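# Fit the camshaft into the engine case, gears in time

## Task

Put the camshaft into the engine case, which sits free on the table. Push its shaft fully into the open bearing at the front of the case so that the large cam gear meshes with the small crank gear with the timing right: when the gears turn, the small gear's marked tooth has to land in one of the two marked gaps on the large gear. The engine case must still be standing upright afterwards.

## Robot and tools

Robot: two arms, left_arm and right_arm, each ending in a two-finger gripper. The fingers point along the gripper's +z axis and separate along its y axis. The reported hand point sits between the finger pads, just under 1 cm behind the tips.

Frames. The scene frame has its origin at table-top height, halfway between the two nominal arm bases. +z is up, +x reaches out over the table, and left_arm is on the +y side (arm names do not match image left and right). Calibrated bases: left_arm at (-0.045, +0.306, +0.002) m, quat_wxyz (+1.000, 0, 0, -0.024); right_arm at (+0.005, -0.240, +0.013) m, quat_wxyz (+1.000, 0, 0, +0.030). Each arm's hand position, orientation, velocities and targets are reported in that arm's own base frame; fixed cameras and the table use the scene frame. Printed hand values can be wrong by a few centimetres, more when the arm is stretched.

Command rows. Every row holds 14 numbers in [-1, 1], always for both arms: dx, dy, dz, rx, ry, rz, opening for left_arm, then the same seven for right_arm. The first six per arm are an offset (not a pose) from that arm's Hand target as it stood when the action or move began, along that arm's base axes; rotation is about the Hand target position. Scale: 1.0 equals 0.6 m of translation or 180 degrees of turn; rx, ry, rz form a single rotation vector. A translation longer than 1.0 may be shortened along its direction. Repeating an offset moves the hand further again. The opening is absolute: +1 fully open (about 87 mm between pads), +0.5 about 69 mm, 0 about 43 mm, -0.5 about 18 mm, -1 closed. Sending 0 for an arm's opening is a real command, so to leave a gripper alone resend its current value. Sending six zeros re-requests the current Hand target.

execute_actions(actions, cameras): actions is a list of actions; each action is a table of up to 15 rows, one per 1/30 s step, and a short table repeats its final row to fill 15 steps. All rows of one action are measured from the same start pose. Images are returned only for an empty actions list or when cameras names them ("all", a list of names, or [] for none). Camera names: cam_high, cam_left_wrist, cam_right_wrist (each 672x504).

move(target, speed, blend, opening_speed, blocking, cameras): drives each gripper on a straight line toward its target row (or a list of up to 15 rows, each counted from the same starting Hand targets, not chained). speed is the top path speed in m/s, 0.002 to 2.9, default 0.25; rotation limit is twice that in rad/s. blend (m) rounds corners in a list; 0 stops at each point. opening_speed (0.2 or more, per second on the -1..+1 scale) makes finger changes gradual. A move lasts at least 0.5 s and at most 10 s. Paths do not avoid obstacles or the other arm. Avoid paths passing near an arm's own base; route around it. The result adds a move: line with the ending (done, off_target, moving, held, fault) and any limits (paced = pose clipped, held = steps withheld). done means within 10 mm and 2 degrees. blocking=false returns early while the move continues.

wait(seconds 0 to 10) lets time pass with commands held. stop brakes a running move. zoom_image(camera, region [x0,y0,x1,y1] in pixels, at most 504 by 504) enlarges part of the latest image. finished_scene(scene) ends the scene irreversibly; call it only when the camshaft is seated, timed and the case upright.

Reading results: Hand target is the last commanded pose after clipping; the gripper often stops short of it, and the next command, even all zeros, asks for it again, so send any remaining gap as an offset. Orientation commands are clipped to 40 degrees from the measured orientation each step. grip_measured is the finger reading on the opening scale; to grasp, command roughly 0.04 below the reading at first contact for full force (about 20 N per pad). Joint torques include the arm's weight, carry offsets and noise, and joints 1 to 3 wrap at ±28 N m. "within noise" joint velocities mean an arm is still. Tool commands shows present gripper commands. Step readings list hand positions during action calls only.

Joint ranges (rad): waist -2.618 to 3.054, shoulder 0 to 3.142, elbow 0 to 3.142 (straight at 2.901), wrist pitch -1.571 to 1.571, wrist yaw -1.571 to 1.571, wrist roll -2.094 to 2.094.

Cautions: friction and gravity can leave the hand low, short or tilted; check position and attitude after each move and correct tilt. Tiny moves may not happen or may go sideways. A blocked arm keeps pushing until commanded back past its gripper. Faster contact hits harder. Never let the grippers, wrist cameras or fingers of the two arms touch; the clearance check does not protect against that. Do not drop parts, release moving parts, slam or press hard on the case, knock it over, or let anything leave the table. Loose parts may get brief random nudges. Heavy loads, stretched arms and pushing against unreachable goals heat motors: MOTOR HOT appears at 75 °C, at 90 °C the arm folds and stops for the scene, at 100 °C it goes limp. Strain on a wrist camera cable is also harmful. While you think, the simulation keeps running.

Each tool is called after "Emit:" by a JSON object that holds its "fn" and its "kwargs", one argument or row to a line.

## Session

Emit:
{"fn": "execute_actions", "kwargs": {
  "actions": []
}}

Emit:
{"fn": "zoom_image", "kwargs": {
  "camera": "cam_high",
  "region": [120, 120, 500, 360]
}}

Scene clock: 0.00 s.
left_arm: end_effector_position=(+0.2369, -0.0439, +0.1679) grip_measured=+0.998 end_effector_quat_wxyz=(+0.539, -0.129, +0.829, -0.083) | right_arm: end_effector_position=(+0.2450, +0.2420, +0.3516) grip_measured=+0.968 end_effector_quat_wxyz=(+0.582, -0.112, +0.685, +0.422)
Joint positions: left_arm=[-0.327 0.496 0.528 -0.471 -0.299 -0.445 0.999] | right_arm=[0.657 0.877 0.892 0.021 -0.133 0.469 0.984]
Joint velocities: within noise
Joint torques (N m): no reading
Motor temperatures (°C): left_arm=[23 31 30 27 26 25 24] | right_arm=[25 29 30 31 27 26 27]
Heat: left arm: 31 °C; right arm: 31 °C.
Hand target: left_arm +0.2363, -0.0434, +0.1690; +0.538, -0.129, +0.829, -0.082 | right_arm +0.2445, +0.2416, +0.3590; +0.589, -0.113, +0.678, +0.425
Tool commands: left_gripper/opening=+1.0 right_gripper/opening=+1.0

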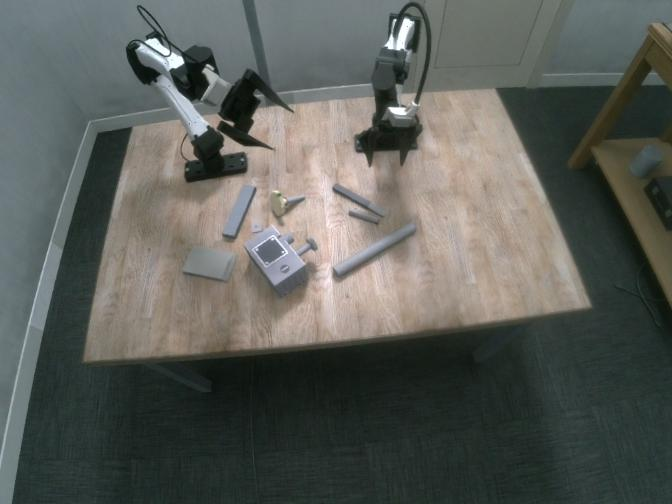

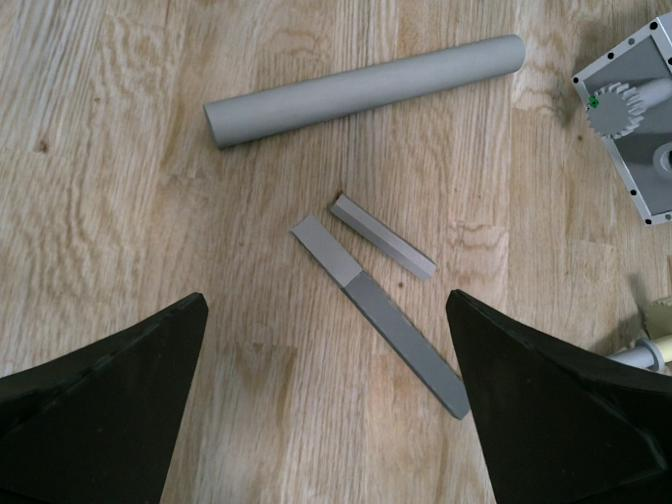

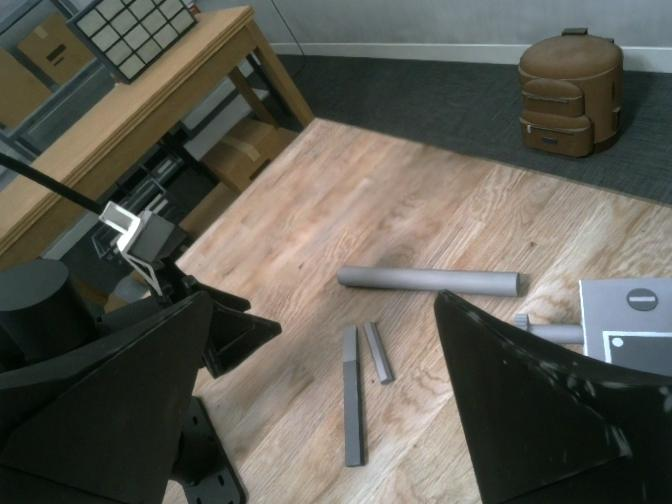

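Scaled by 1.326 from the camera's 672x504 image, which has a finer 960x720 frame.

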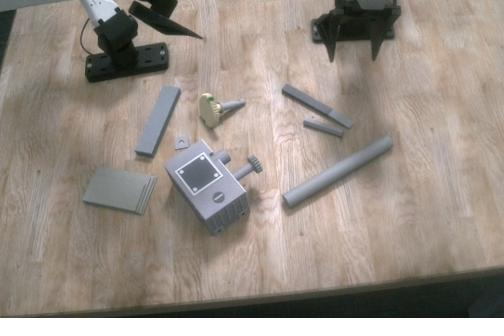

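Emit:
{"fn": "move", "kwargs": {
  "target": [
    [0,0,0,0,0,0,0,-0.05,-0.38,-0.05,0,0,0,0],
    [0.006,-0.461,0.055,0.1324,0.0678,-0.3623,0,-0.05,-0.38,-0.05,0,0,0,0]
  ],
  "speed": 0.3,
  "cameras": ["all"]
}}

Scene clock: 57.80 s.
left_arm: end_effector_position=(+0.2418, -0.3163, +0.2013) grip_measured=+0.000 end_effector_quat_wxyz=(+0.346, +0.424, +0.818, -0.177) | right_arm: end_effector_position=(+0.2167, +0.0121, +0.3223) grip_measured=+0.000 end_effector_quat_wxyz=(+0.586, -0.061, +0.704, +0.396)
Joint positions: left_arm=[-0.908 1.487 1.361 -0.646 0.031 0.036 0.5] | right_arm=[-0.887 0.762 0.774 -0.011 -1.569 0.508 0.5]
Joint torques (N m): left_arm=[-0.68 -4.3 10.8 1.64 0.22 0.02] | right_arm=[0.58 0.08 6.76 1.32 -0.11 -0.15]
Motor temperatures (°C): left_arm=[23 30 36 33 26 25 24] | right_arm=[25 29 34 36 27 26 27]
Heat: left arm: 36 °C; right arm: 36 °C.
Hand target: left_arm +0.2399, -0.3200, +0.2020; +0.338, +0.434, +0.816, -0.179 | right_arm +0.2144, +0.0135, +0.3291; +0.589, -0.113, +0.678, +0.425
Off the commanded pose: left_arm 0.004 m, 2 deg | right_arm 0.007 m, 7 deg.
joint sent to its limit (right arm) — joint 5 (wrist yaw), lower limit. The joint targets are off in orientation, not in position.
move: off_target (right_arm)

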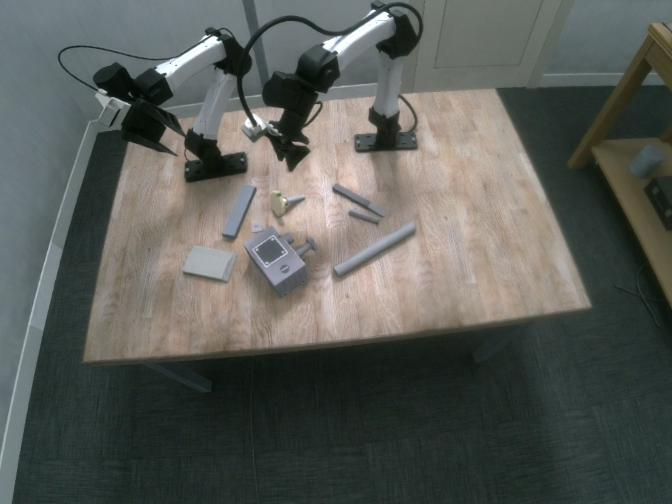

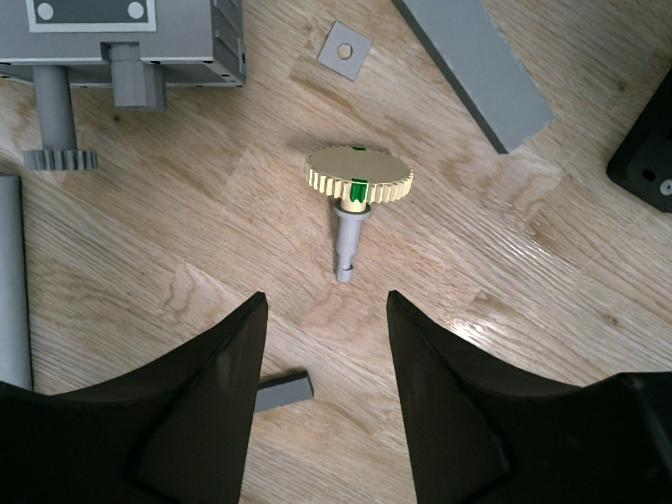

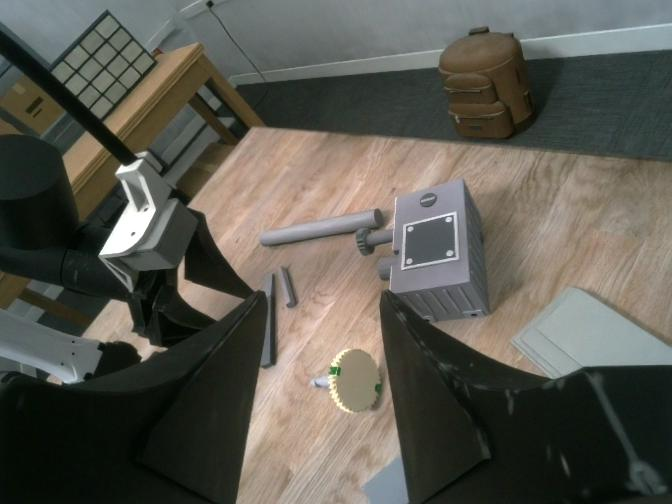

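Emit:
{"fn": "move", "kwargs": {
  "target": [
    [0.032,-0.083,-0.06,0.2335,-0.1822,-0.4657,0,0,0,0,0,0,0,0]
  ],
  "speed": 0.3,
  "cameras": ["all"]
}}

Scene clock: 99.03 s.
left_arm: end_effector_position=(+0.2598, -0.3701, +0.1706) grip_measured=+0.000 end_effector_quat_wxyz=(+0.186, +0.955, +0.228, +0.038) | right_arm: end_effector_position=(+0.2167, +0.0121, +0.3223) grip_measured=+0.000 end_effector_quat_wxyz=(+0.586, -0.061, +0.704, +0.396)
Joint positions: left_arm=[-1.036 1.905 1.824 -1.11 0.037 1.629 0.5] | right_arm=[-0.887 0.762 0.774 -0.011 -1.569 0.508 0.5]
Joint torques (N m): left_arm=[-0.81 -6.65 9.78 0.77 0 0.01] | right_arm=[0.58 0.1 6.75 1.31 -0.11 -0.15]
Heat: left arm: 39 °C; right arm: 36 °C.
Hand target: left_arm +0.2593, -0.3697, +0.1661; +0.169, +0.960, +0.222, +0.039 | right_arm +0.2144, +0.0135, +0.3291; +0.589, -0.113, +0.678, +0.425
Off the commanded pose: left_arm 0.005 m, 2 deg | right_arm 0.007 m, 7 deg.
joint sent to its limit (right arm) — joint 5 (wrist yaw), lower limit. The joint targets are off in orientation, not in position.
move: off_target (right_arm)

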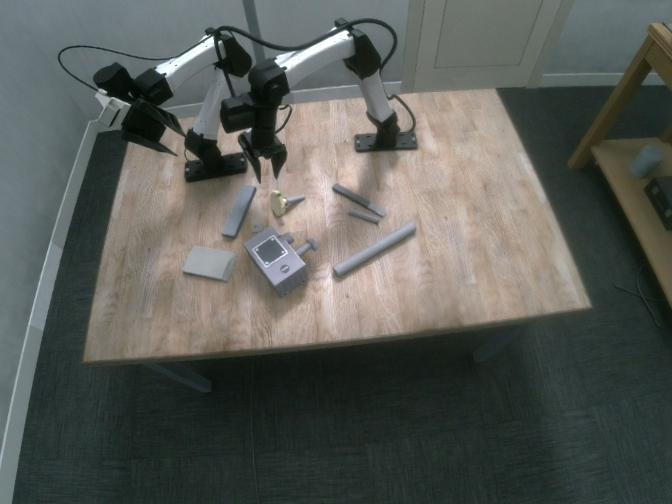

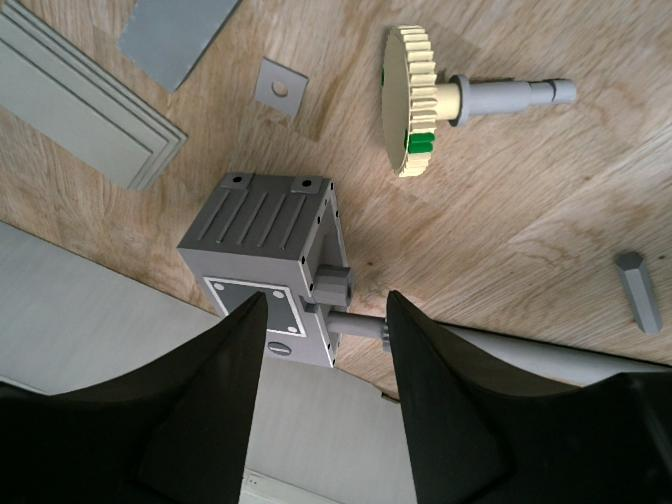

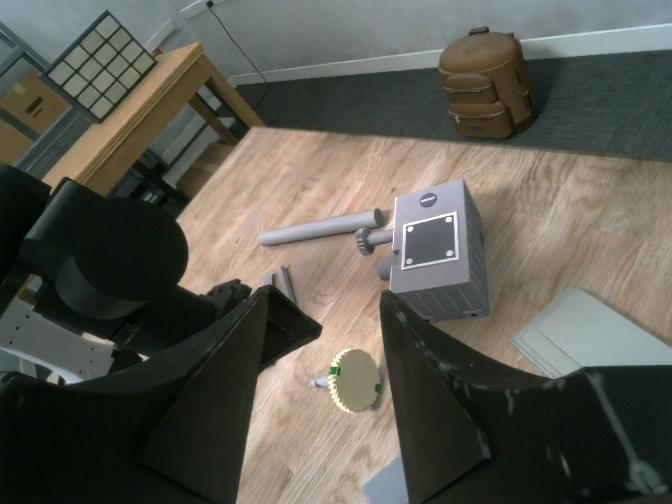

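Emit:
{"fn": "move", "kwargs": {
  "target": [
    [-0.071,0.0345,-0.066,-0.0035,0.0075,0.0206,0,0,0,0,0,0,0,0]
  ],
  "speed": 0.2,
  "cameras": ["cam_left_wrist"]
}}

Scene clock: 114.67 s.
left_arm: end_effector_position=(+0.2180, -0.3542, +0.1201) grip_measured=+0.000 end_effector_quat_wxyz=(+0.165, +0.953, +0.252, +0.026) | right_arm: end_effector_position=(+0.2167, +0.0121, +0.3223) grip_measured=+0.000 end_effector_quat_wxyz=(+0.586, -0.061, +0.704, +0.396)
Joint positions: left_arm=[-1.113 1.808 1.516 -0.942 0.014 1.51 0.5] | right_arm=[-0.887 0.762 0.774 -0.011 -1.569 0.508 0.5]
Joint torques (N m): left_arm=[-0.49 -10.25 6 0.98 -0.01 -0.16] | right_arm=[0.58 0.08 6.75 1.32 -0.11 -0.15]
Heat: left arm: 40 °C; right arm: 37 °C.
Hand target: left_arm +0.2167, -0.3490, +0.1265; +0.170, +0.951, +0.255, +0.032 | right_arm +0.2144, +0.0135, +0.3291; +0.589, -0.113, +0.678, +0.425
Off the commanded pose: left_arm 0.008 m, 1 deg | right_arm 0.007 m, 7 deg.
joint sent to its limit (right arm) — joint 5 (wrist yaw), lower limit. The joint targets are off in orientation, not in position.
move: off_target (right_arm)
Images, in order (width x height): cam_left_wrist 672x504.

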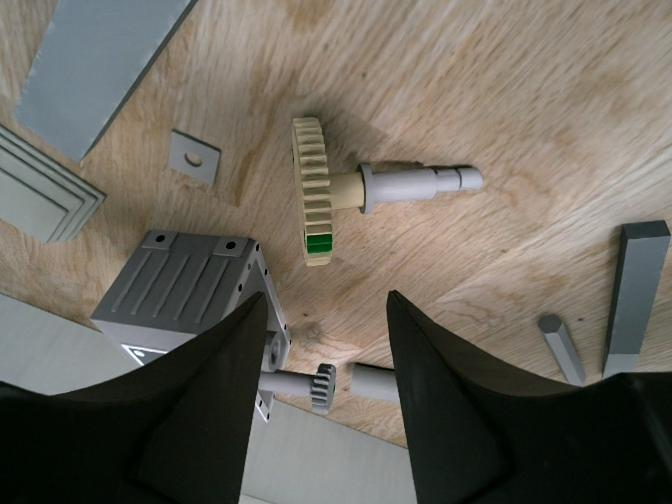

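Emit:
{"fn": "move", "kwargs": {
  "target": [
    [0.032,-0.018,-0.045,-0.0033,0.0075,0.0236,0,0,0,0,0,0,0,0]
  ],
  "speed": 0.15,
  "cameras": ["cam_left_wrist"]
}}

Scene clock: 129.57 s.
left_arm: end_effector_position=(+0.2354, -0.3625, +0.1090) grip_measured=+0.000 end_effector_quat_wxyz=(+0.183, +0.940, +0.286, +0.028) | right_arm: end_effector_position=(+0.2167, +0.0121, +0.3223) grip_measured=+0.000 end_effector_quat_wxyz=(+0.586, -0.061, +0.704, +0.396)
Joint positions: left_arm=[-1.085 1.85 1.516 -0.865 0.014 1.464 0.5] | right_arm=[-0.887 0.762 0.774 -0.011 -1.569 0.508 0.5]
Joint torques (N m): left_arm=[0.05 -6.75 7.13 1.05 0.11 -0.15] | right_arm=[0.61 0.08 6.75 1.31 -0.11 -0.16]
Motor temperatures (°C): left_arm=[23 39 38 32 26 25 24] | right_arm=[25 28 37 37 27 26 27]
Heat: left arm: 39 °C; right arm: 37 °C.
Hand target: left_arm +0.2358, -0.3598, +0.0994; +0.170, +0.941, +0.292, +0.026 | right_arm +0.2144, +0.0135, +0.3291; +0.589, -0.113, +0.678, +0.425
Off the commanded pose: left_arm 0.010 m, 2 deg | right_arm 0.007 m, 7 deg.
joint sent to its limit (right arm) — joint 5 (wrist yaw), lower limit. The joint targets are off in orientation, not in position.
move: off_target (right_arm)
Images, in order (width x height): cam_left_wrist 672x504.

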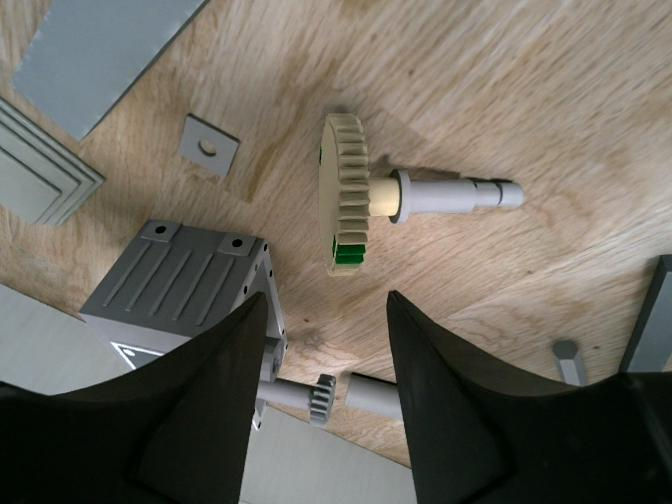

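Emit:
{"fn": "move", "kwargs": {
  "target": [
    [0.006,-0.008,-0.035,-0.0213,-0.0275,-0.0276,0,0,0,0,0,0,0,0]
  ],
  "speed": 0.15,
  "cameras": ["cam_left_wrist"]
}}

Scene clock: 147.77 s.
left_arm: end_effector_position=(+0.2389, -0.3682, +0.0688) grip_measured=+0.000 end_effector_quat_wxyz=(+0.208, +0.945, +0.249, +0.041) | right_arm: end_effector_position=(+0.2167, +0.0121, +0.3223) grip_measured=+0.000 end_effector_quat_wxyz=(+0.586, -0.061, +0.704, +0.396)
Joint positions: left_arm=[-1.085 1.85 1.327 -0.622 0.013 1.539 0.5] | right_arm=[-0.887 0.762 0.774 -0.011 -1.569 0.508 0.5]
Joint torques (N m): left_arm=[-0.17 -10.92 6.13 1.18 0.01 0.01] | right_arm=[0.58 0.1 6.74 1.31 -0.11 -0.16]
Heat: left arm: 37 °C; right arm: 37 °C.
Hand target: left_arm +0.2394, -0.3646, +0.0785; +0.215, +0.944, +0.244, +0.049 | right_arm +0.2144, +0.0135, +0.3291; +0.589, -0.113, +0.678, +0.425
Off the commanded pose: left_arm 0.010 m, 1 deg | right_arm 0.007 m, 7 deg.
joint sent to its limit (right arm) — joint 5 (wrist yaw), lower limit. The joint targets are off in orientation, not in position.
move: off_target (right_arm)
Images, in order (width x height): cam_left_wrist 672x504.

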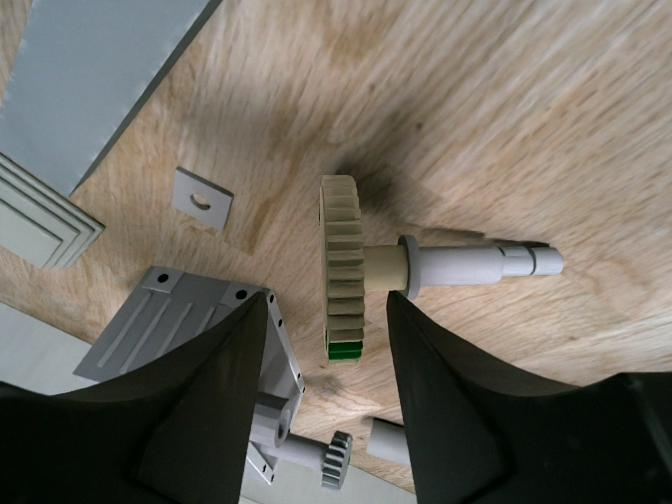

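Emit:
{"fn": "move", "kwargs": {
  "target": [
    [0.013,0.021,-0.004,0,0,0,0,0,0,0,0,0,0,0]
  ],
  "speed": 0.1,
  "cameras": ["cam_left_wrist"]
}}

Scene clock: 158.70 s.
left_arm: end_effector_position=(+0.2485, -0.3546, +0.0675) grip_measured=+0.000 end_effector_quat_wxyz=(+0.206, +0.945, +0.250, +0.048) | right_arm: end_effector_position=(+0.2167, +0.0121, +0.3223) grip_measured=+0.000 end_effector_quat_wxyz=(+0.586, -0.061, +0.704, +0.396)
Joint positions: left_arm=[-1.051 1.825 1.287 -0.606 0.013 1.571 0.5] | right_arm=[-0.887 0.762 0.774 -0.011 -1.569 0.508 0.5]
Joint torques (N m): left_arm=[0.02 -10.63 6.08 1.16 0.2 0.03] | right_arm=[0.58 0.08 6.76 1.32 -0.11 -0.16]
Heat: left arm: 38 °C; right arm: 37 °C.
Hand target: left_arm +0.2472, -0.3520, +0.0760; +0.215, +0.944, +0.244, +0.049 | right_arm +0.2144, +0.0135, +0.3291; +0.589, -0.113, +0.678, +0.425
Off the commanded pose: left_arm 0.009 m, 1 deg | right_arm 0.007 m, 7 deg.
joint sent to its limit (right arm) — joint 5 (wrist yaw), lower limit. The joint targets are off in orientation, not in position.
move: off_target (right_arm)
Images, in order (width x height): cam_left_wrist 672x504.

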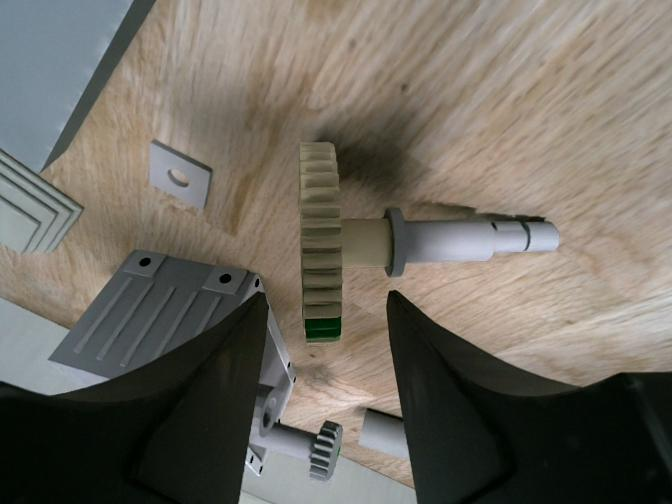

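Emit:
{"fn": "move", "kwargs": {
  "target": [
    [0,0,0,0,0,0,-0.75,0,0,0,0,0,0,0]
  ],
  "opening_speed": 0.6,
  "cameras": ["cam_left_wrist"]
}}

Scene clock: 164.30 s.
left_arm: end_effector_position=(+0.2494, -0.3561, +0.0683) grip_measured=-0.639 end_effector_quat_wxyz=(+0.210, +0.944, +0.248, +0.050) | right_arm: end_effector_position=(+0.2167, +0.0121, +0.3223) grip_measured=+0.000 end_effector_quat_wxyz=(+0.586, -0.061, +0.704, +0.396)
Joint positions: left_arm=[-1.051 1.825 1.287 -0.598 0.013 1.574 0.181] | right_arm=[-0.887 0.762 0.774 -0.011 -1.569 0.508 0.5]
Joint torques (N m): left_arm=[0.02 -10.63 6.08 1.1 0.21 -0.01] | right_arm=[0.61 0.08 6.72 1.32 -0.11 -0.15]
Heat: left arm: 41 °C; right arm: 37 °C.
Hand target: left_arm +0.2471, -0.3520, +0.0759; +0.215, +0.944, +0.244, +0.049 | right_arm +0.2144, +0.0135, +0.3291; +0.589, -0.113, +0.678, +0.425
Off the commanded pose: left_arm 0.009 m, 1 deg | right_arm 0.007 m, 7 deg.
joint sent to its limit (right arm) — joint 5 (wrist yaw), lower limit. The joint targets are off in orientation, not in position.
move: off_target (right_arm)
Images, in order (width x height): cam_left_wrist 672x504.

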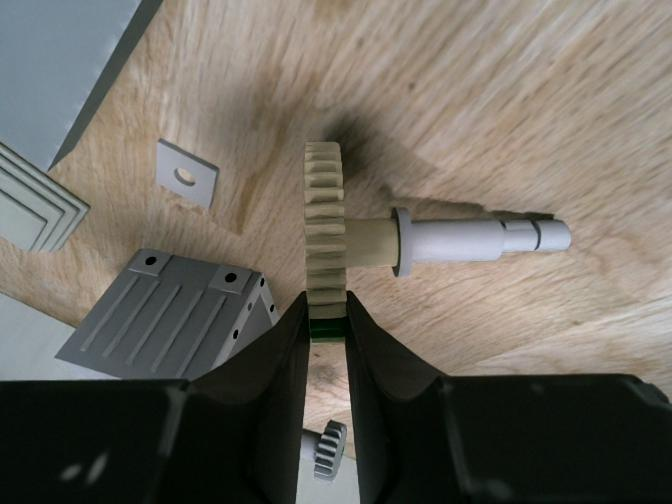

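Emit:
{"fn": "move", "kwargs": {
  "target": [
    [0.0,0.0,0.13,0,0,0,-0.85,0,0,0,0,0,0,0],
    [0.005,0.04,0.24,0.0415,0.1534,0.5183,-0.85,0,0,0,0,0,0,0]
  ],
  "speed": [0.1,0.2],
  "cameras": ["cam_high","cam_left_wrist"]
}}

Scene clock: 188.07 s.
left_arm: end_effector_position=(+0.2614, -0.3405, +0.2036) grip_measured=-0.639 end_effector_quat_wxyz=(+0.155, +0.472, +0.866, -0.057) | right_arm: end_effector_position=(+0.2167, +0.0121, +0.3223) grip_measured=+0.000 end_effector_quat_wxyz=(+0.586, -0.061, +0.704, +0.396)
Joint positions: left_arm=[-0.934 2.151 2.4 -1.489 -0.027 0.068 0.181] | right_arm=[-0.887 0.762 0.774 -0.011 -1.569 0.508 0.5]
Joint torques (N m): left_arm=[0.21 -12.18 9.37 0.33 0.24 -0.18] | right_arm=[0.58 0.09 6.74 1.32 -0.11 -0.16]
Motor temperatures (°C): left_arm=[23 45 36 31 26 25 25] | right_arm=[25 28 37 37 27 26 27]
Heat: left arm: 45 °C; right arm: 37 °C.
Hand target: left_arm +0.2502, -0.3280, +0.2201; +0.000, +0.469, +0.883, +0.000 | right_arm +0.2144, +0.0135, +0.3291; +0.589, -0.113, +0.678, +0.425
Off the commanded pose: left_arm 0.023 m, 19 deg | right_arm 0.007 m, 7 deg.
joint sent to its limit (left arm) — joint 4 (wrist pitch), lower limit. The joint targets are off in orientation, not in position.
joint sent to its limit (right arm) — joint 5 (wrist yaw), lower limit. The joint targets are off in orientation, not in position.
move: off_target (left_arm, right_arm)
Images, in order (width x height): cam_high 672x504, cam_left_wrist 672x504.

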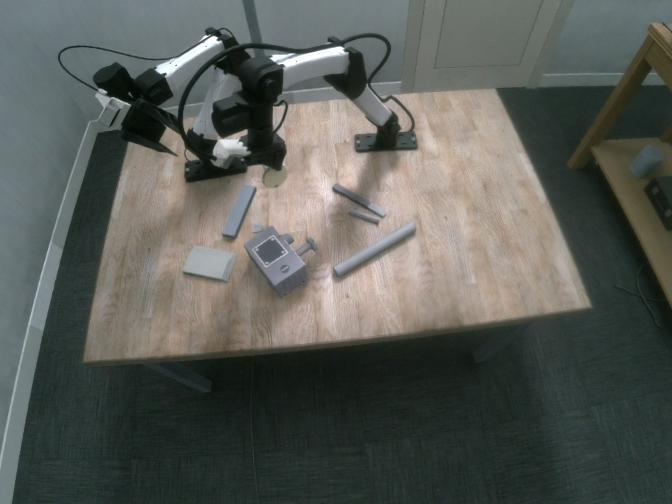

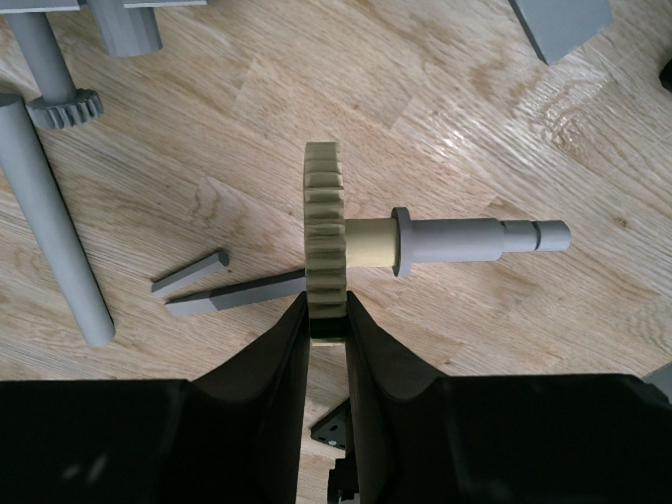

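Emit:
{"fn": "move", "kwargs": {
  "target": [
    [0.07,0.1,0.05,-0.0176,-0.09,0.243,-0.85,0,0,0,0,0,0,0],
    [0.145,0.19,0.0,-0.0352,-0.1813,0.4872,-0.85,0,0,0,0,0,0,0]
  ],
  "speed": 0.2,
  "blend": [0.03,0],
  "cameras": ["cam_high","cam_left_wrist"]
}}

Scene clock: 202.23 s.
left_arm: end_effector_position=(+0.3510, -0.2340, +0.2060) grip_measured=-0.639 end_effector_quat_wxyz=(+0.260, -0.270, +0.926, +0.035) | right_arm: end_effector_position=(+0.2167, +0.0121, +0.3223) grip_measured=+0.000 end_effector_quat_wxyz=(+0.586, -0.061, +0.704, +0.396)
Joint positions: left_arm=[-0.695 2.044 2.217 -1.489 -0.472 -1.201 0.181] | right_arm=[-0.887 0.762 0.774 -0.011 -1.569 0.508 0.5]
Joint torques (N m): left_arm=[0.17 -12.77 5.91 0.12 -0.7 -0.19] | right_arm=[0.59 0.09 6.78 1.32 -0.11 -0.15]
Heat: left arm: 49 °C; right arm: 37 °C.
Hand target: left_arm +0.3372, -0.2140, +0.2201; +0.248, -0.282, +0.924, +0.076 | right_arm +0.2144, +0.0135, +0.3291; +0.589, -0.113, +0.678, +0.425
Off the commanded pose: left_arm 0.028 m, 5 deg | right_arm 0.007 m, 7 deg.
joint sent to its limit (left arm) — joint 4 (wrist pitch), lower limit. The joint targets are off in orientation, not in position.
joint sent to its limit (right arm) — joint 5 (wrist yaw), lower limit. The joint targets are off in orientation, not in position.
move: off_target (left_arm, right_arm)
Images, in order (width x height): cam_high 672x504, cam_left_wrist 672x504.

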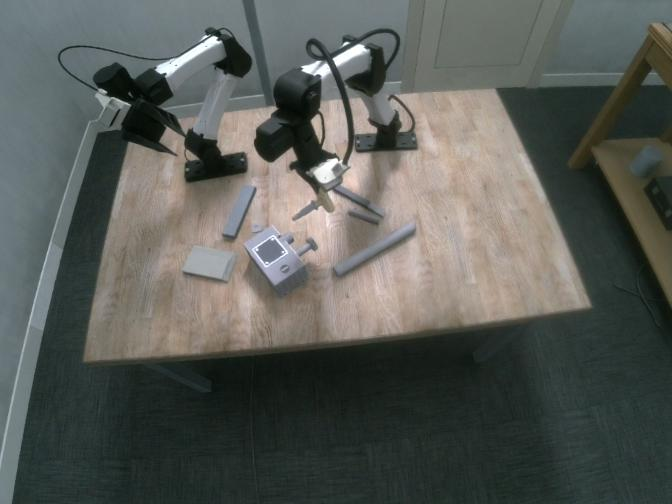

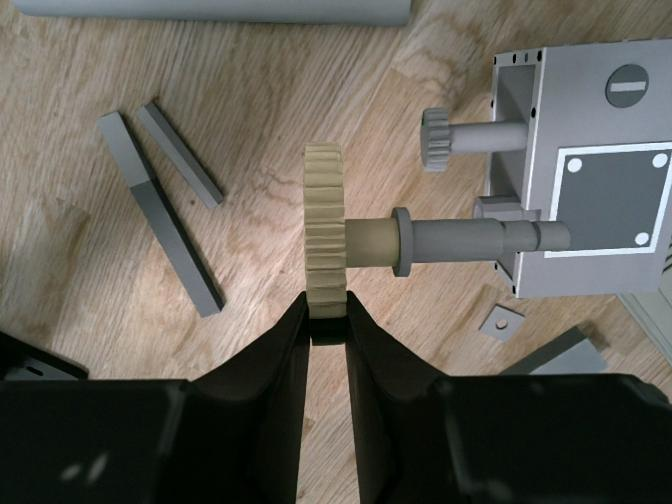

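Emit:
{"fn": "zoom_image", "kwargs": {
  "camera": "cam_left_wrist",
  "region": [300, 90, 672, 360]
}}

Scaled by 1.355 from the camera's 672x504 image, which has a finer 960x720 frame.

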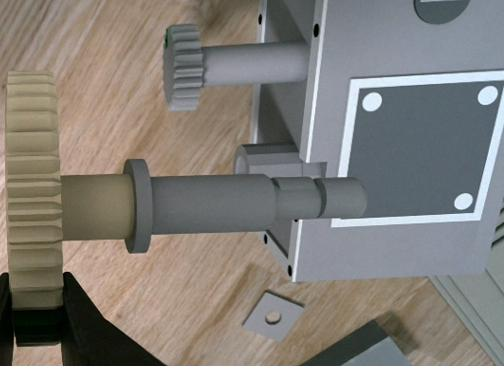

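Emit:
{"fn": "move", "kwargs": {
  "target": [
    [-0.034,0.012,-0.135,0,0,0,-0.85,0,0,0,0,0,0,0]
  ],
  "speed": 0.15,
  "cameras": ["cam_left_wrist"]
}}

Emit:
{"fn": "zoom_image", "kwargs": {
  "camera": "cam_left_wrist",
  "region": [300, 60, 672, 360]
}}

Scene clock: 253.17 s.
left_arm: end_effector_position=(+0.3165, -0.2103, +0.1261) grip_measured=-0.639 end_effector_quat_wxyz=(+0.227, -0.275, +0.931, +0.083) | right_arm: end_effector_position=(+0.2167, +0.0121, +0.3223) grip_measured=+0.000 end_effector_quat_wxyz=(+0.586, -0.061, +0.704, +0.396)
Joint positions: left_arm=[-0.705 1.914 1.721 -1.258 -0.475 -1.251 0.18] | right_arm=[-0.887 0.762 0.774 -0.011 -1.569 0.508 0.5]
Joint torques (N m): left_arm=[-0.83 -11.64 6.2 0.61 -0.72 -0.22] | right_arm=[0.59 0.08 6.72 1.31 -0.11 -0.16]
Motor temperatures (°C): left_arm=[23 58 35 28 27 25 26] | right_arm=[25 27 38 37 27 26 27]
Heat: left arm: 58 °C; right arm: 38 °C.
Hand target: left_arm +0.3167, -0.2068, +0.1391; +0.248, -0.282, +0.924, +0.076 | right_arm +0.2144, +0.0135, +0.3291; +0.589, -0.113, +0.678, +0.425
Off the commanded pose: left_arm 0.013 m, 3 deg | right_arm 0.007 m, 7 deg.
joint sent to its limit (right arm) — joint 5 (wrist yaw), lower limit. The joint targets are off in orientation, not in position.
move: off_target (left_arm, right_arm)
Images, in order (width x height): cam_left_wrist 672x504.

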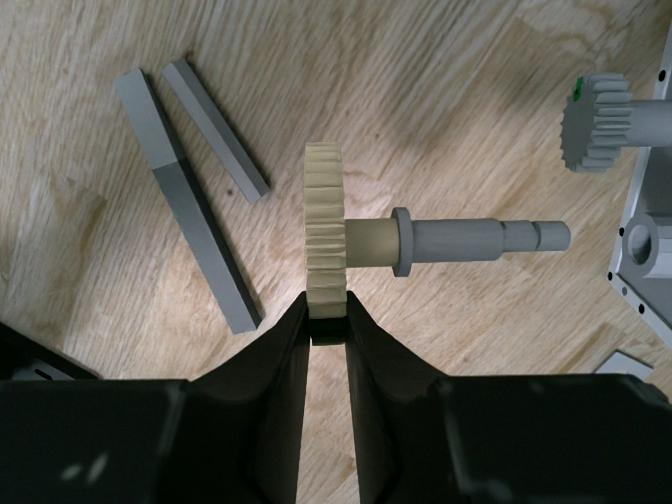

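Scaled by 1.355 from the camera's 672x504 image, which has a finer 960x720 frame.

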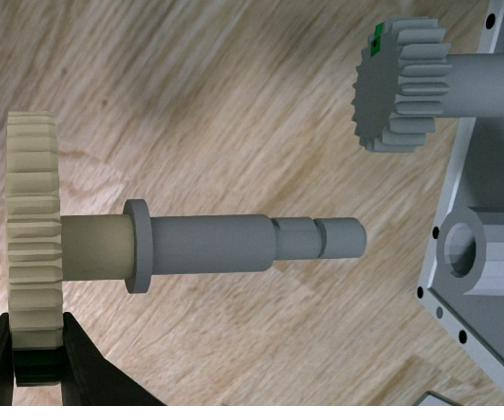

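Emit:
{"fn": "move", "kwargs": {
  "target": [
    [0,0,0,0,0,0,-0.85,0.118,0.19,-0.2,-0.0611,-0.1607,-0.1232,-1],
    [0,0,0,0,0,0,-0.85,0.118,0.196,-0.4,-0.0611,-0.1607,-0.1232,-1]
  ],
  "speed": 0.25,
  "cameras": ["cam_right_wrist"]
}}

Scene clock: 288.03 s.
left_arm: end_effector_position=(+0.3166, -0.2104, +0.1261) grip_measured=-0.639 end_effector_quat_wxyz=(+0.227, -0.275, +0.931, +0.083) | right_arm: end_effector_position=(+0.2899, +0.1340, +0.0925) grip_measured=-1.000 end_effector_quat_wxyz=(+0.656, -0.204, +0.698, +0.205)
Joint positions: left_arm=[-0.705 1.914 1.721 -1.257 -0.475 -1.251 0.18] | right_arm=[0.252 1.325 0.016 1.248 -0.334 -0.001 0]
Joint torques (N m): left_arm=[-0.83 -11.64 6.19 0.61 -0.72 -0.22] | right_arm=[-0.5 -2.37 2.67 1.76 -0.11 -0.12]
Motor temperatures (°C): left_arm=[23 57 35 28 27 25 26] | right_arm=[25 27 38 38 27 26 27]
Heat: left arm: 57 °C; right arm: 38 °C.
Hand target: left_arm +0.3168, -0.2069, +0.1391; +0.248, -0.282, +0.924, +0.076 | right_arm +0.2853, +0.1311, +0.0892; +0.795, -0.139, +0.557, +0.198
Off the commanded pose: left_arm 0.013 m, 3 deg | right_arm 0.006 m, 24 deg.
joint sent to its limit (right arm) — joint 3 (elbow), lower limit, where the elbow is as bent as it goes. The joint targets are off in orientation, not in position.
move: off_target (left_arm, right_arm)
Images, in order (width x height): cam_right_wrist 672x504.

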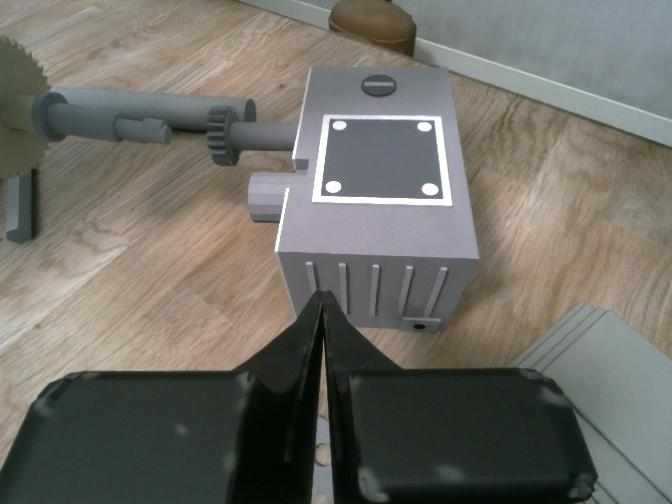

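Emit:
{"fn": "move", "kwargs": {
  "target": [
    [0,0,0,-0.0533,-0.0351,-0.0094,-0.85,0,0,0,0,0,0,-1]
  ],
  "speed": 0.15,
  "cameras": ["cam_left_wrist","cam_right_wrist"]
}}

Emit:
{"fn": "zoom_image", "kwargs": {
  "camera": "cam_right_wrist",
  "region": [0, 20, 340, 260]
}}

Emit:
{"fn": "zoom_image", "kwargs": {
  "camera": "cam_left_wrist",
  "region": [300, 60, 672, 360]
}}

Scene clock: 306.87 s.
left_arm: end_effector_position=(+0.3164, -0.2088, +0.1286) grip_measured=-0.639 end_effector_quat_wxyz=(+0.266, -0.289, +0.920, -0.007) | right_arm: end_effector_position=(+0.2898, +0.1341, +0.0925) grip_measured=-1.000 end_effector_quat_wxyz=(+0.655, -0.204, +0.698, +0.205)
Joint positions: left_arm=[-0.685 1.715 1.454 -0.981 -0.435 -1.22 0.18] | right_arm=[0.252 1.325 0.016 1.248 -0.334 -0.001 0]
Joint torques (N m): left_arm=[0.24 -10.02 6.6 1.12 -0.31 -0.01] | right_arm=[-0.47 -2.3 2.71 1.76 -0.09 -0.12]
Motor temperatures (°C): left_arm=[23 57 35 28 27 25 26] | right_arm=[25 27 36 39 27 26 27]
Heat: left arm: 57 °C; right arm: 39 °C.
Hand target: left_arm +0.3167, -0.2068, +0.1390; +0.275, -0.292, +0.916, -0.021 | right_arm +0.2871, +0.1320, +0.0896; +0.654, -0.206, +0.699, +0.202 (not the last commanded pose)
Off the commanded pose: left_arm 0.011 m, 2 deg | right_arm 0.006 m, 24 deg.
move: off_target (left_arm, right_arm)
Images, in order (width x height): cam_left_wrist 672x504, cam_right_wrist 672x504.

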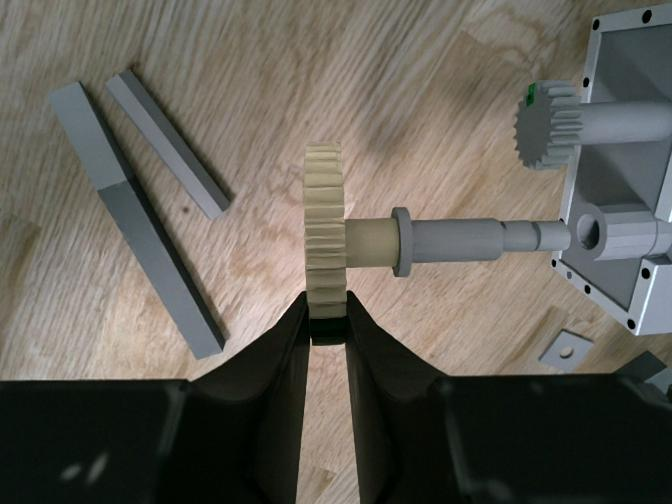

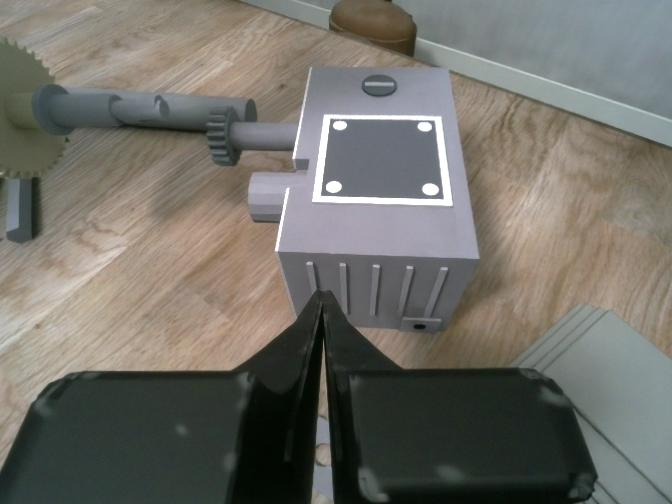

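Scaled by 1.482 from the camera's 672x504 image, which has a finer 960x720 frame.

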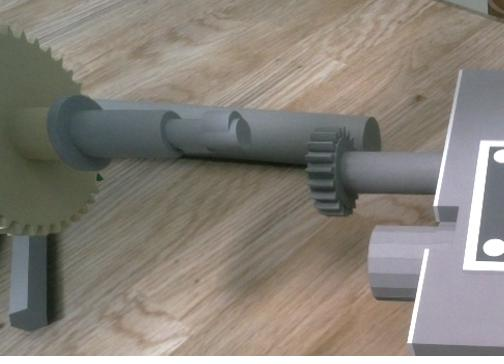

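Scaled by 1.355 from the camera's 672x504 image, which has a finer 960x720 frame.

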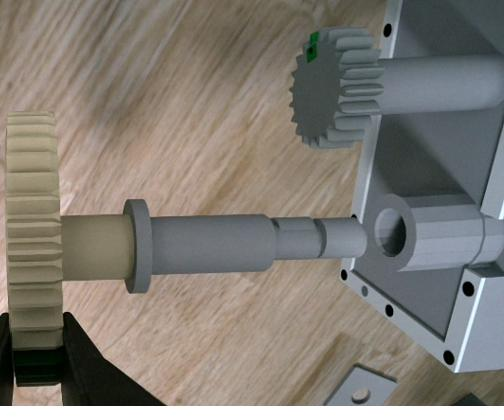

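Emit:
{"fn": "zoom_image", "kwargs": {
  "camera": "cam_right_wrist",
  "region": [0, 20, 180, 190]
}}

Scaled by 2.800 from the camera's 672x504 image, which has a finer 960x720 frame.

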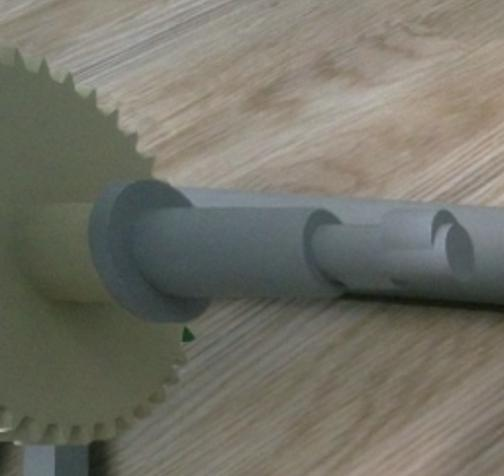

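Emit:
{"fn": "move", "kwargs": {
  "target": [
    [-0.011,-0.007,-0.047,0,0,0,-0.85,0,0,0,0,0,0,-1]
  ],
  "speed": 0.12,
  "cameras": ["cam_left_wrist","cam_right_wrist"]
}}

Emit:
{"fn": "zoom_image", "kwargs": {
  "camera": "cam_right_wrist",
  "region": [0, 60, 340, 300]
}}

Emit:
{"fn": "zoom_image", "kwargs": {
  "camera": "cam_left_wrist",
  "region": [300, 60, 672, 360]
}}

Scene clock: 381.30 s.
left_arm: end_effector_position=(+0.3101, -0.2096, +0.1005) grip_measured=-0.639 end_effector_quat_wxyz=(+0.264, -0.284, +0.922, -0.006) | right_arm: end_effector_position=(+0.2898, +0.1341, +0.0925) grip_measured=-1.000 end_effector_quat_wxyz=(+0.655, -0.204, +0.698, +0.205)
Joint positions: left_arm=[-0.697 1.712 1.341 -0.88 -0.435 -1.224 0.18] | right_arm=[0.252 1.325 0.016 1.248 -0.334 -0.001 0]
Joint torques (N m): left_arm=[-0.76 -9.88 6.61 1.11 -0.4 -0.21] | right_arm=[-0.47 -2.3 2.7 1.77 -0.09 -0.12]
Motor temperatures (°C): left_arm=[23 48 35 29 26 25 27] | right_arm=[25 27 33 41 27 26 27]
Heat: left arm: 48 °C; right arm: 41 °C.
Hand target: left_arm +0.3102, -0.2110, +0.1109; +0.275, -0.292, +0.916, -0.021 | right_arm +0.2871, +0.1320, +0.0896; +0.654, -0.206, +0.699, +0.202
Off the commanded pose: left_arm 0.010 m, 2 deg | right_arm 0.005 m, 0 deg.
move: done
Images, in order (width x height): cam_left_wrist 672x504, cam_right_wrist 672x504.

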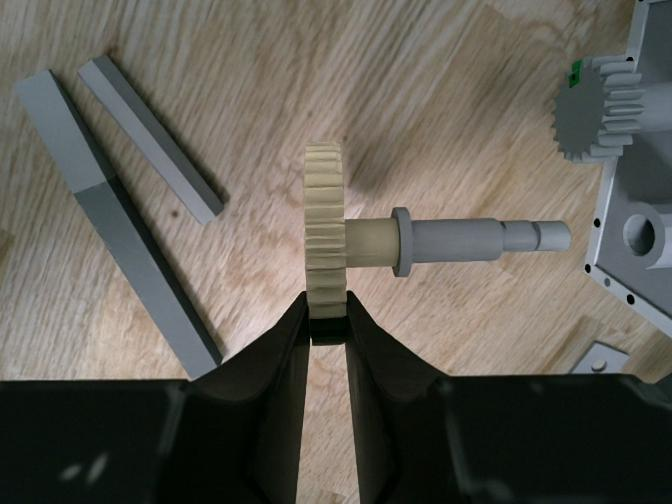

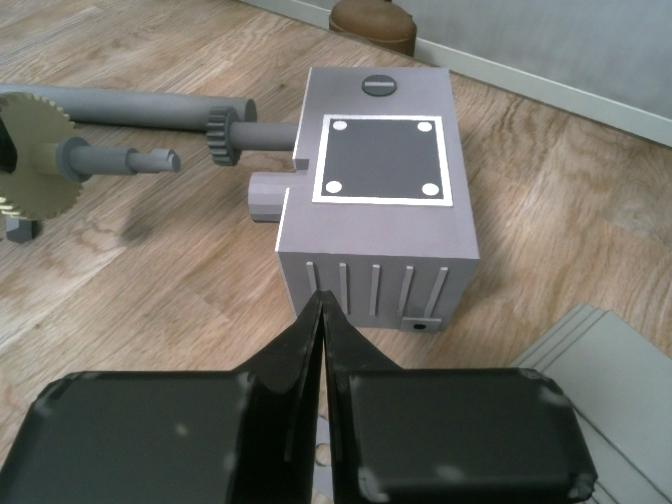

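Scaled by 1.482 from the camera's 672x504 image, which has a finer 960x720 frame.

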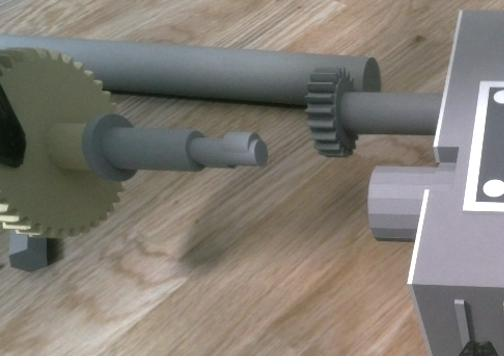

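Scaled by 1.355 from the camera's 672x504 image, which has a finer 960x720 frame.

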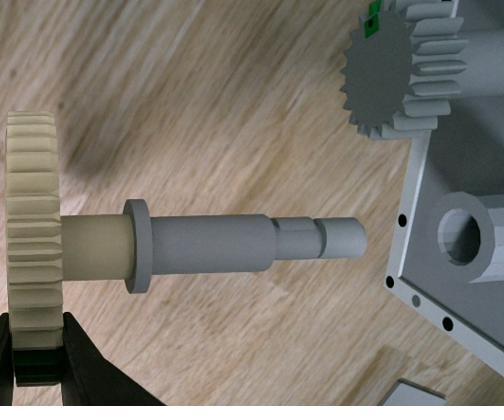

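Emit:
{"fn": "execute_actions", "kwargs": {
  "actions": []
}}

Scene clock: 415.33 s.
left_arm: end_effector_position=(+0.3102, -0.2097, +0.1006) grip_measured=-0.639 end_effector_quat_wxyz=(+0.264, -0.284, +0.922, -0.006) | right_arm: end_effector_position=(+0.2898, +0.1341, +0.0925) grip_measured=-1.000 end_effector_quat_wxyz=(+0.655, -0.204, +0.698, +0.205)
Joint positions: left_arm=[-0.697 1.712 1.341 -0.88 -0.435 -1.224 0.18] | right_arm=[0.252 1.325 0.016 1.248 -0.334 -0.001 0]
Joint velocities: within noise
Joint torques (N m): left_arm=[-0.76 -9.87 6.6 1.11 -0.4 -0.2] | right_arm=[-0.47 -2.3 2.69 1.76 -0.09 -0.12]
Motor temperatures (°C): left_arm=[23 52 36 29 26 25 27] | right_arm=[25 27 33 42 27 26 27]
Heat: left arm: 52 °C; right arm: 42 °C.
Hand target: left_arm +0.3102, -0.2110, +0.1109; +0.275, -0.292, +0.916, -0.021 | right_arm +0.2871, +0.1320, +0.0896; +0.654, -0.206, +0.699, +0.202
Tool commands: left_gripper/opening=-0.85 right_gripper/opening=-1.0
Off the commanded pose: left_arm 0.010 m, 2 deg | right_arm 0.005 m, 0 deg.

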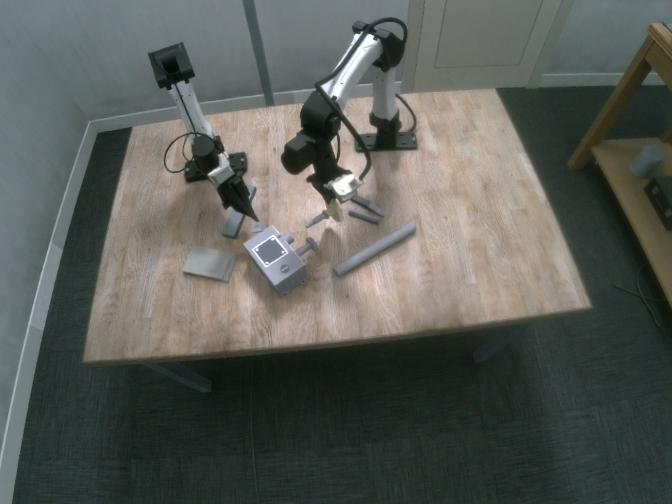

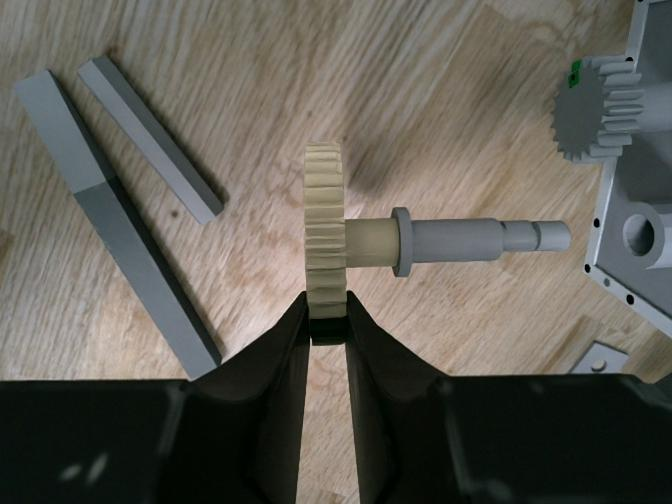

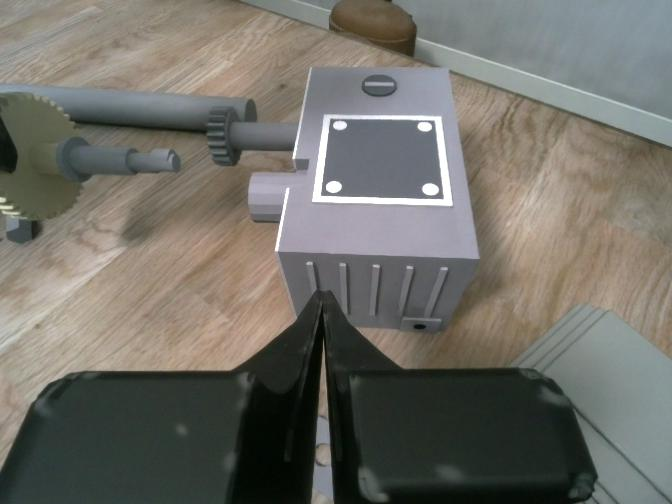

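Emit:
{"fn": "move", "kwargs": {
  "target": [0,0,-0.0333,0,0,0,-0.85,0,0,0,0,0,0,-1],
  "speed": 0.06,
  "cameras": ["cam_left_wrist","cam_right_wrist"]
}}

Scene clock: 431.27 s.
left_arm: end_effector_position=(+0.3100, -0.2095, +0.0845) grip_measured=-0.639 end_effector_quat_wxyz=(+0.266, -0.285, +0.921, -0.010) | right_arm: end_effector_position=(+0.2898, +0.1341, +0.0925) grip_measured=-1.000 end_effector_quat_wxyz=(+0.655, -0.204, +0.698, +0.205)
Joint positions: left_arm=[-0.697 1.712 1.274 -0.802 -0.435 -1.224 0.18] | right_arm=[0.252 1.325 0.016 1.248 -0.334 -0.001 0]
Joint torques (N m): left_arm=[-0.77 -8.96 6.56 1.14 -0.4 -0.2] | right_arm=[-0.47 -2.3 2.7 1.76 -0.09 -0.13]
Heat: left arm: 53 °C; right arm: 42 °C.
Hand target: left_arm +0.3102, -0.2110, +0.0910; +0.275, -0.292, +0.916, -0.021 | right_arm +0.2871, +0.1320, +0.0896; +0.654, -0.206, +0.699, +0.202
Off the commanded pose: left_arm 0.007 m, 2 deg | right_arm 0.005 m, 0 deg.
move: done
Images, in order (width x height): cam_left_wrist 672x504, cam_right_wrist 672x504.

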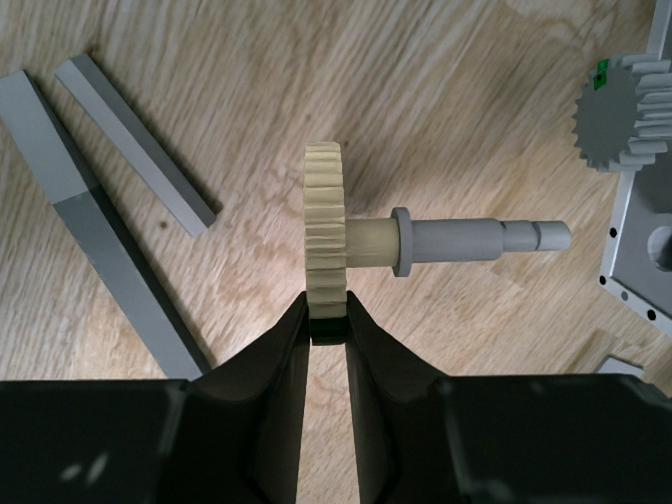

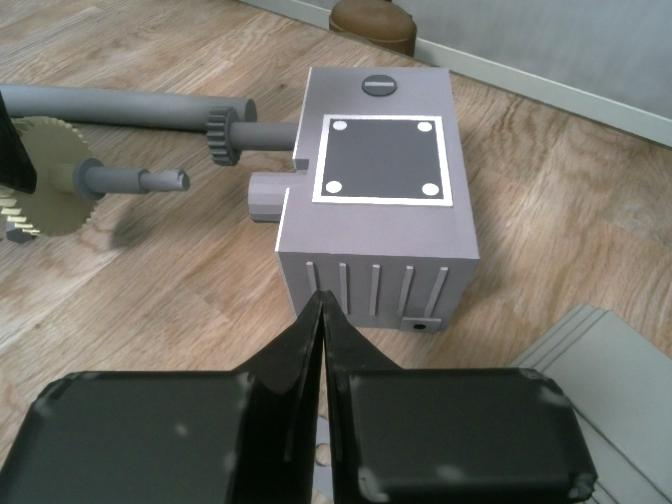

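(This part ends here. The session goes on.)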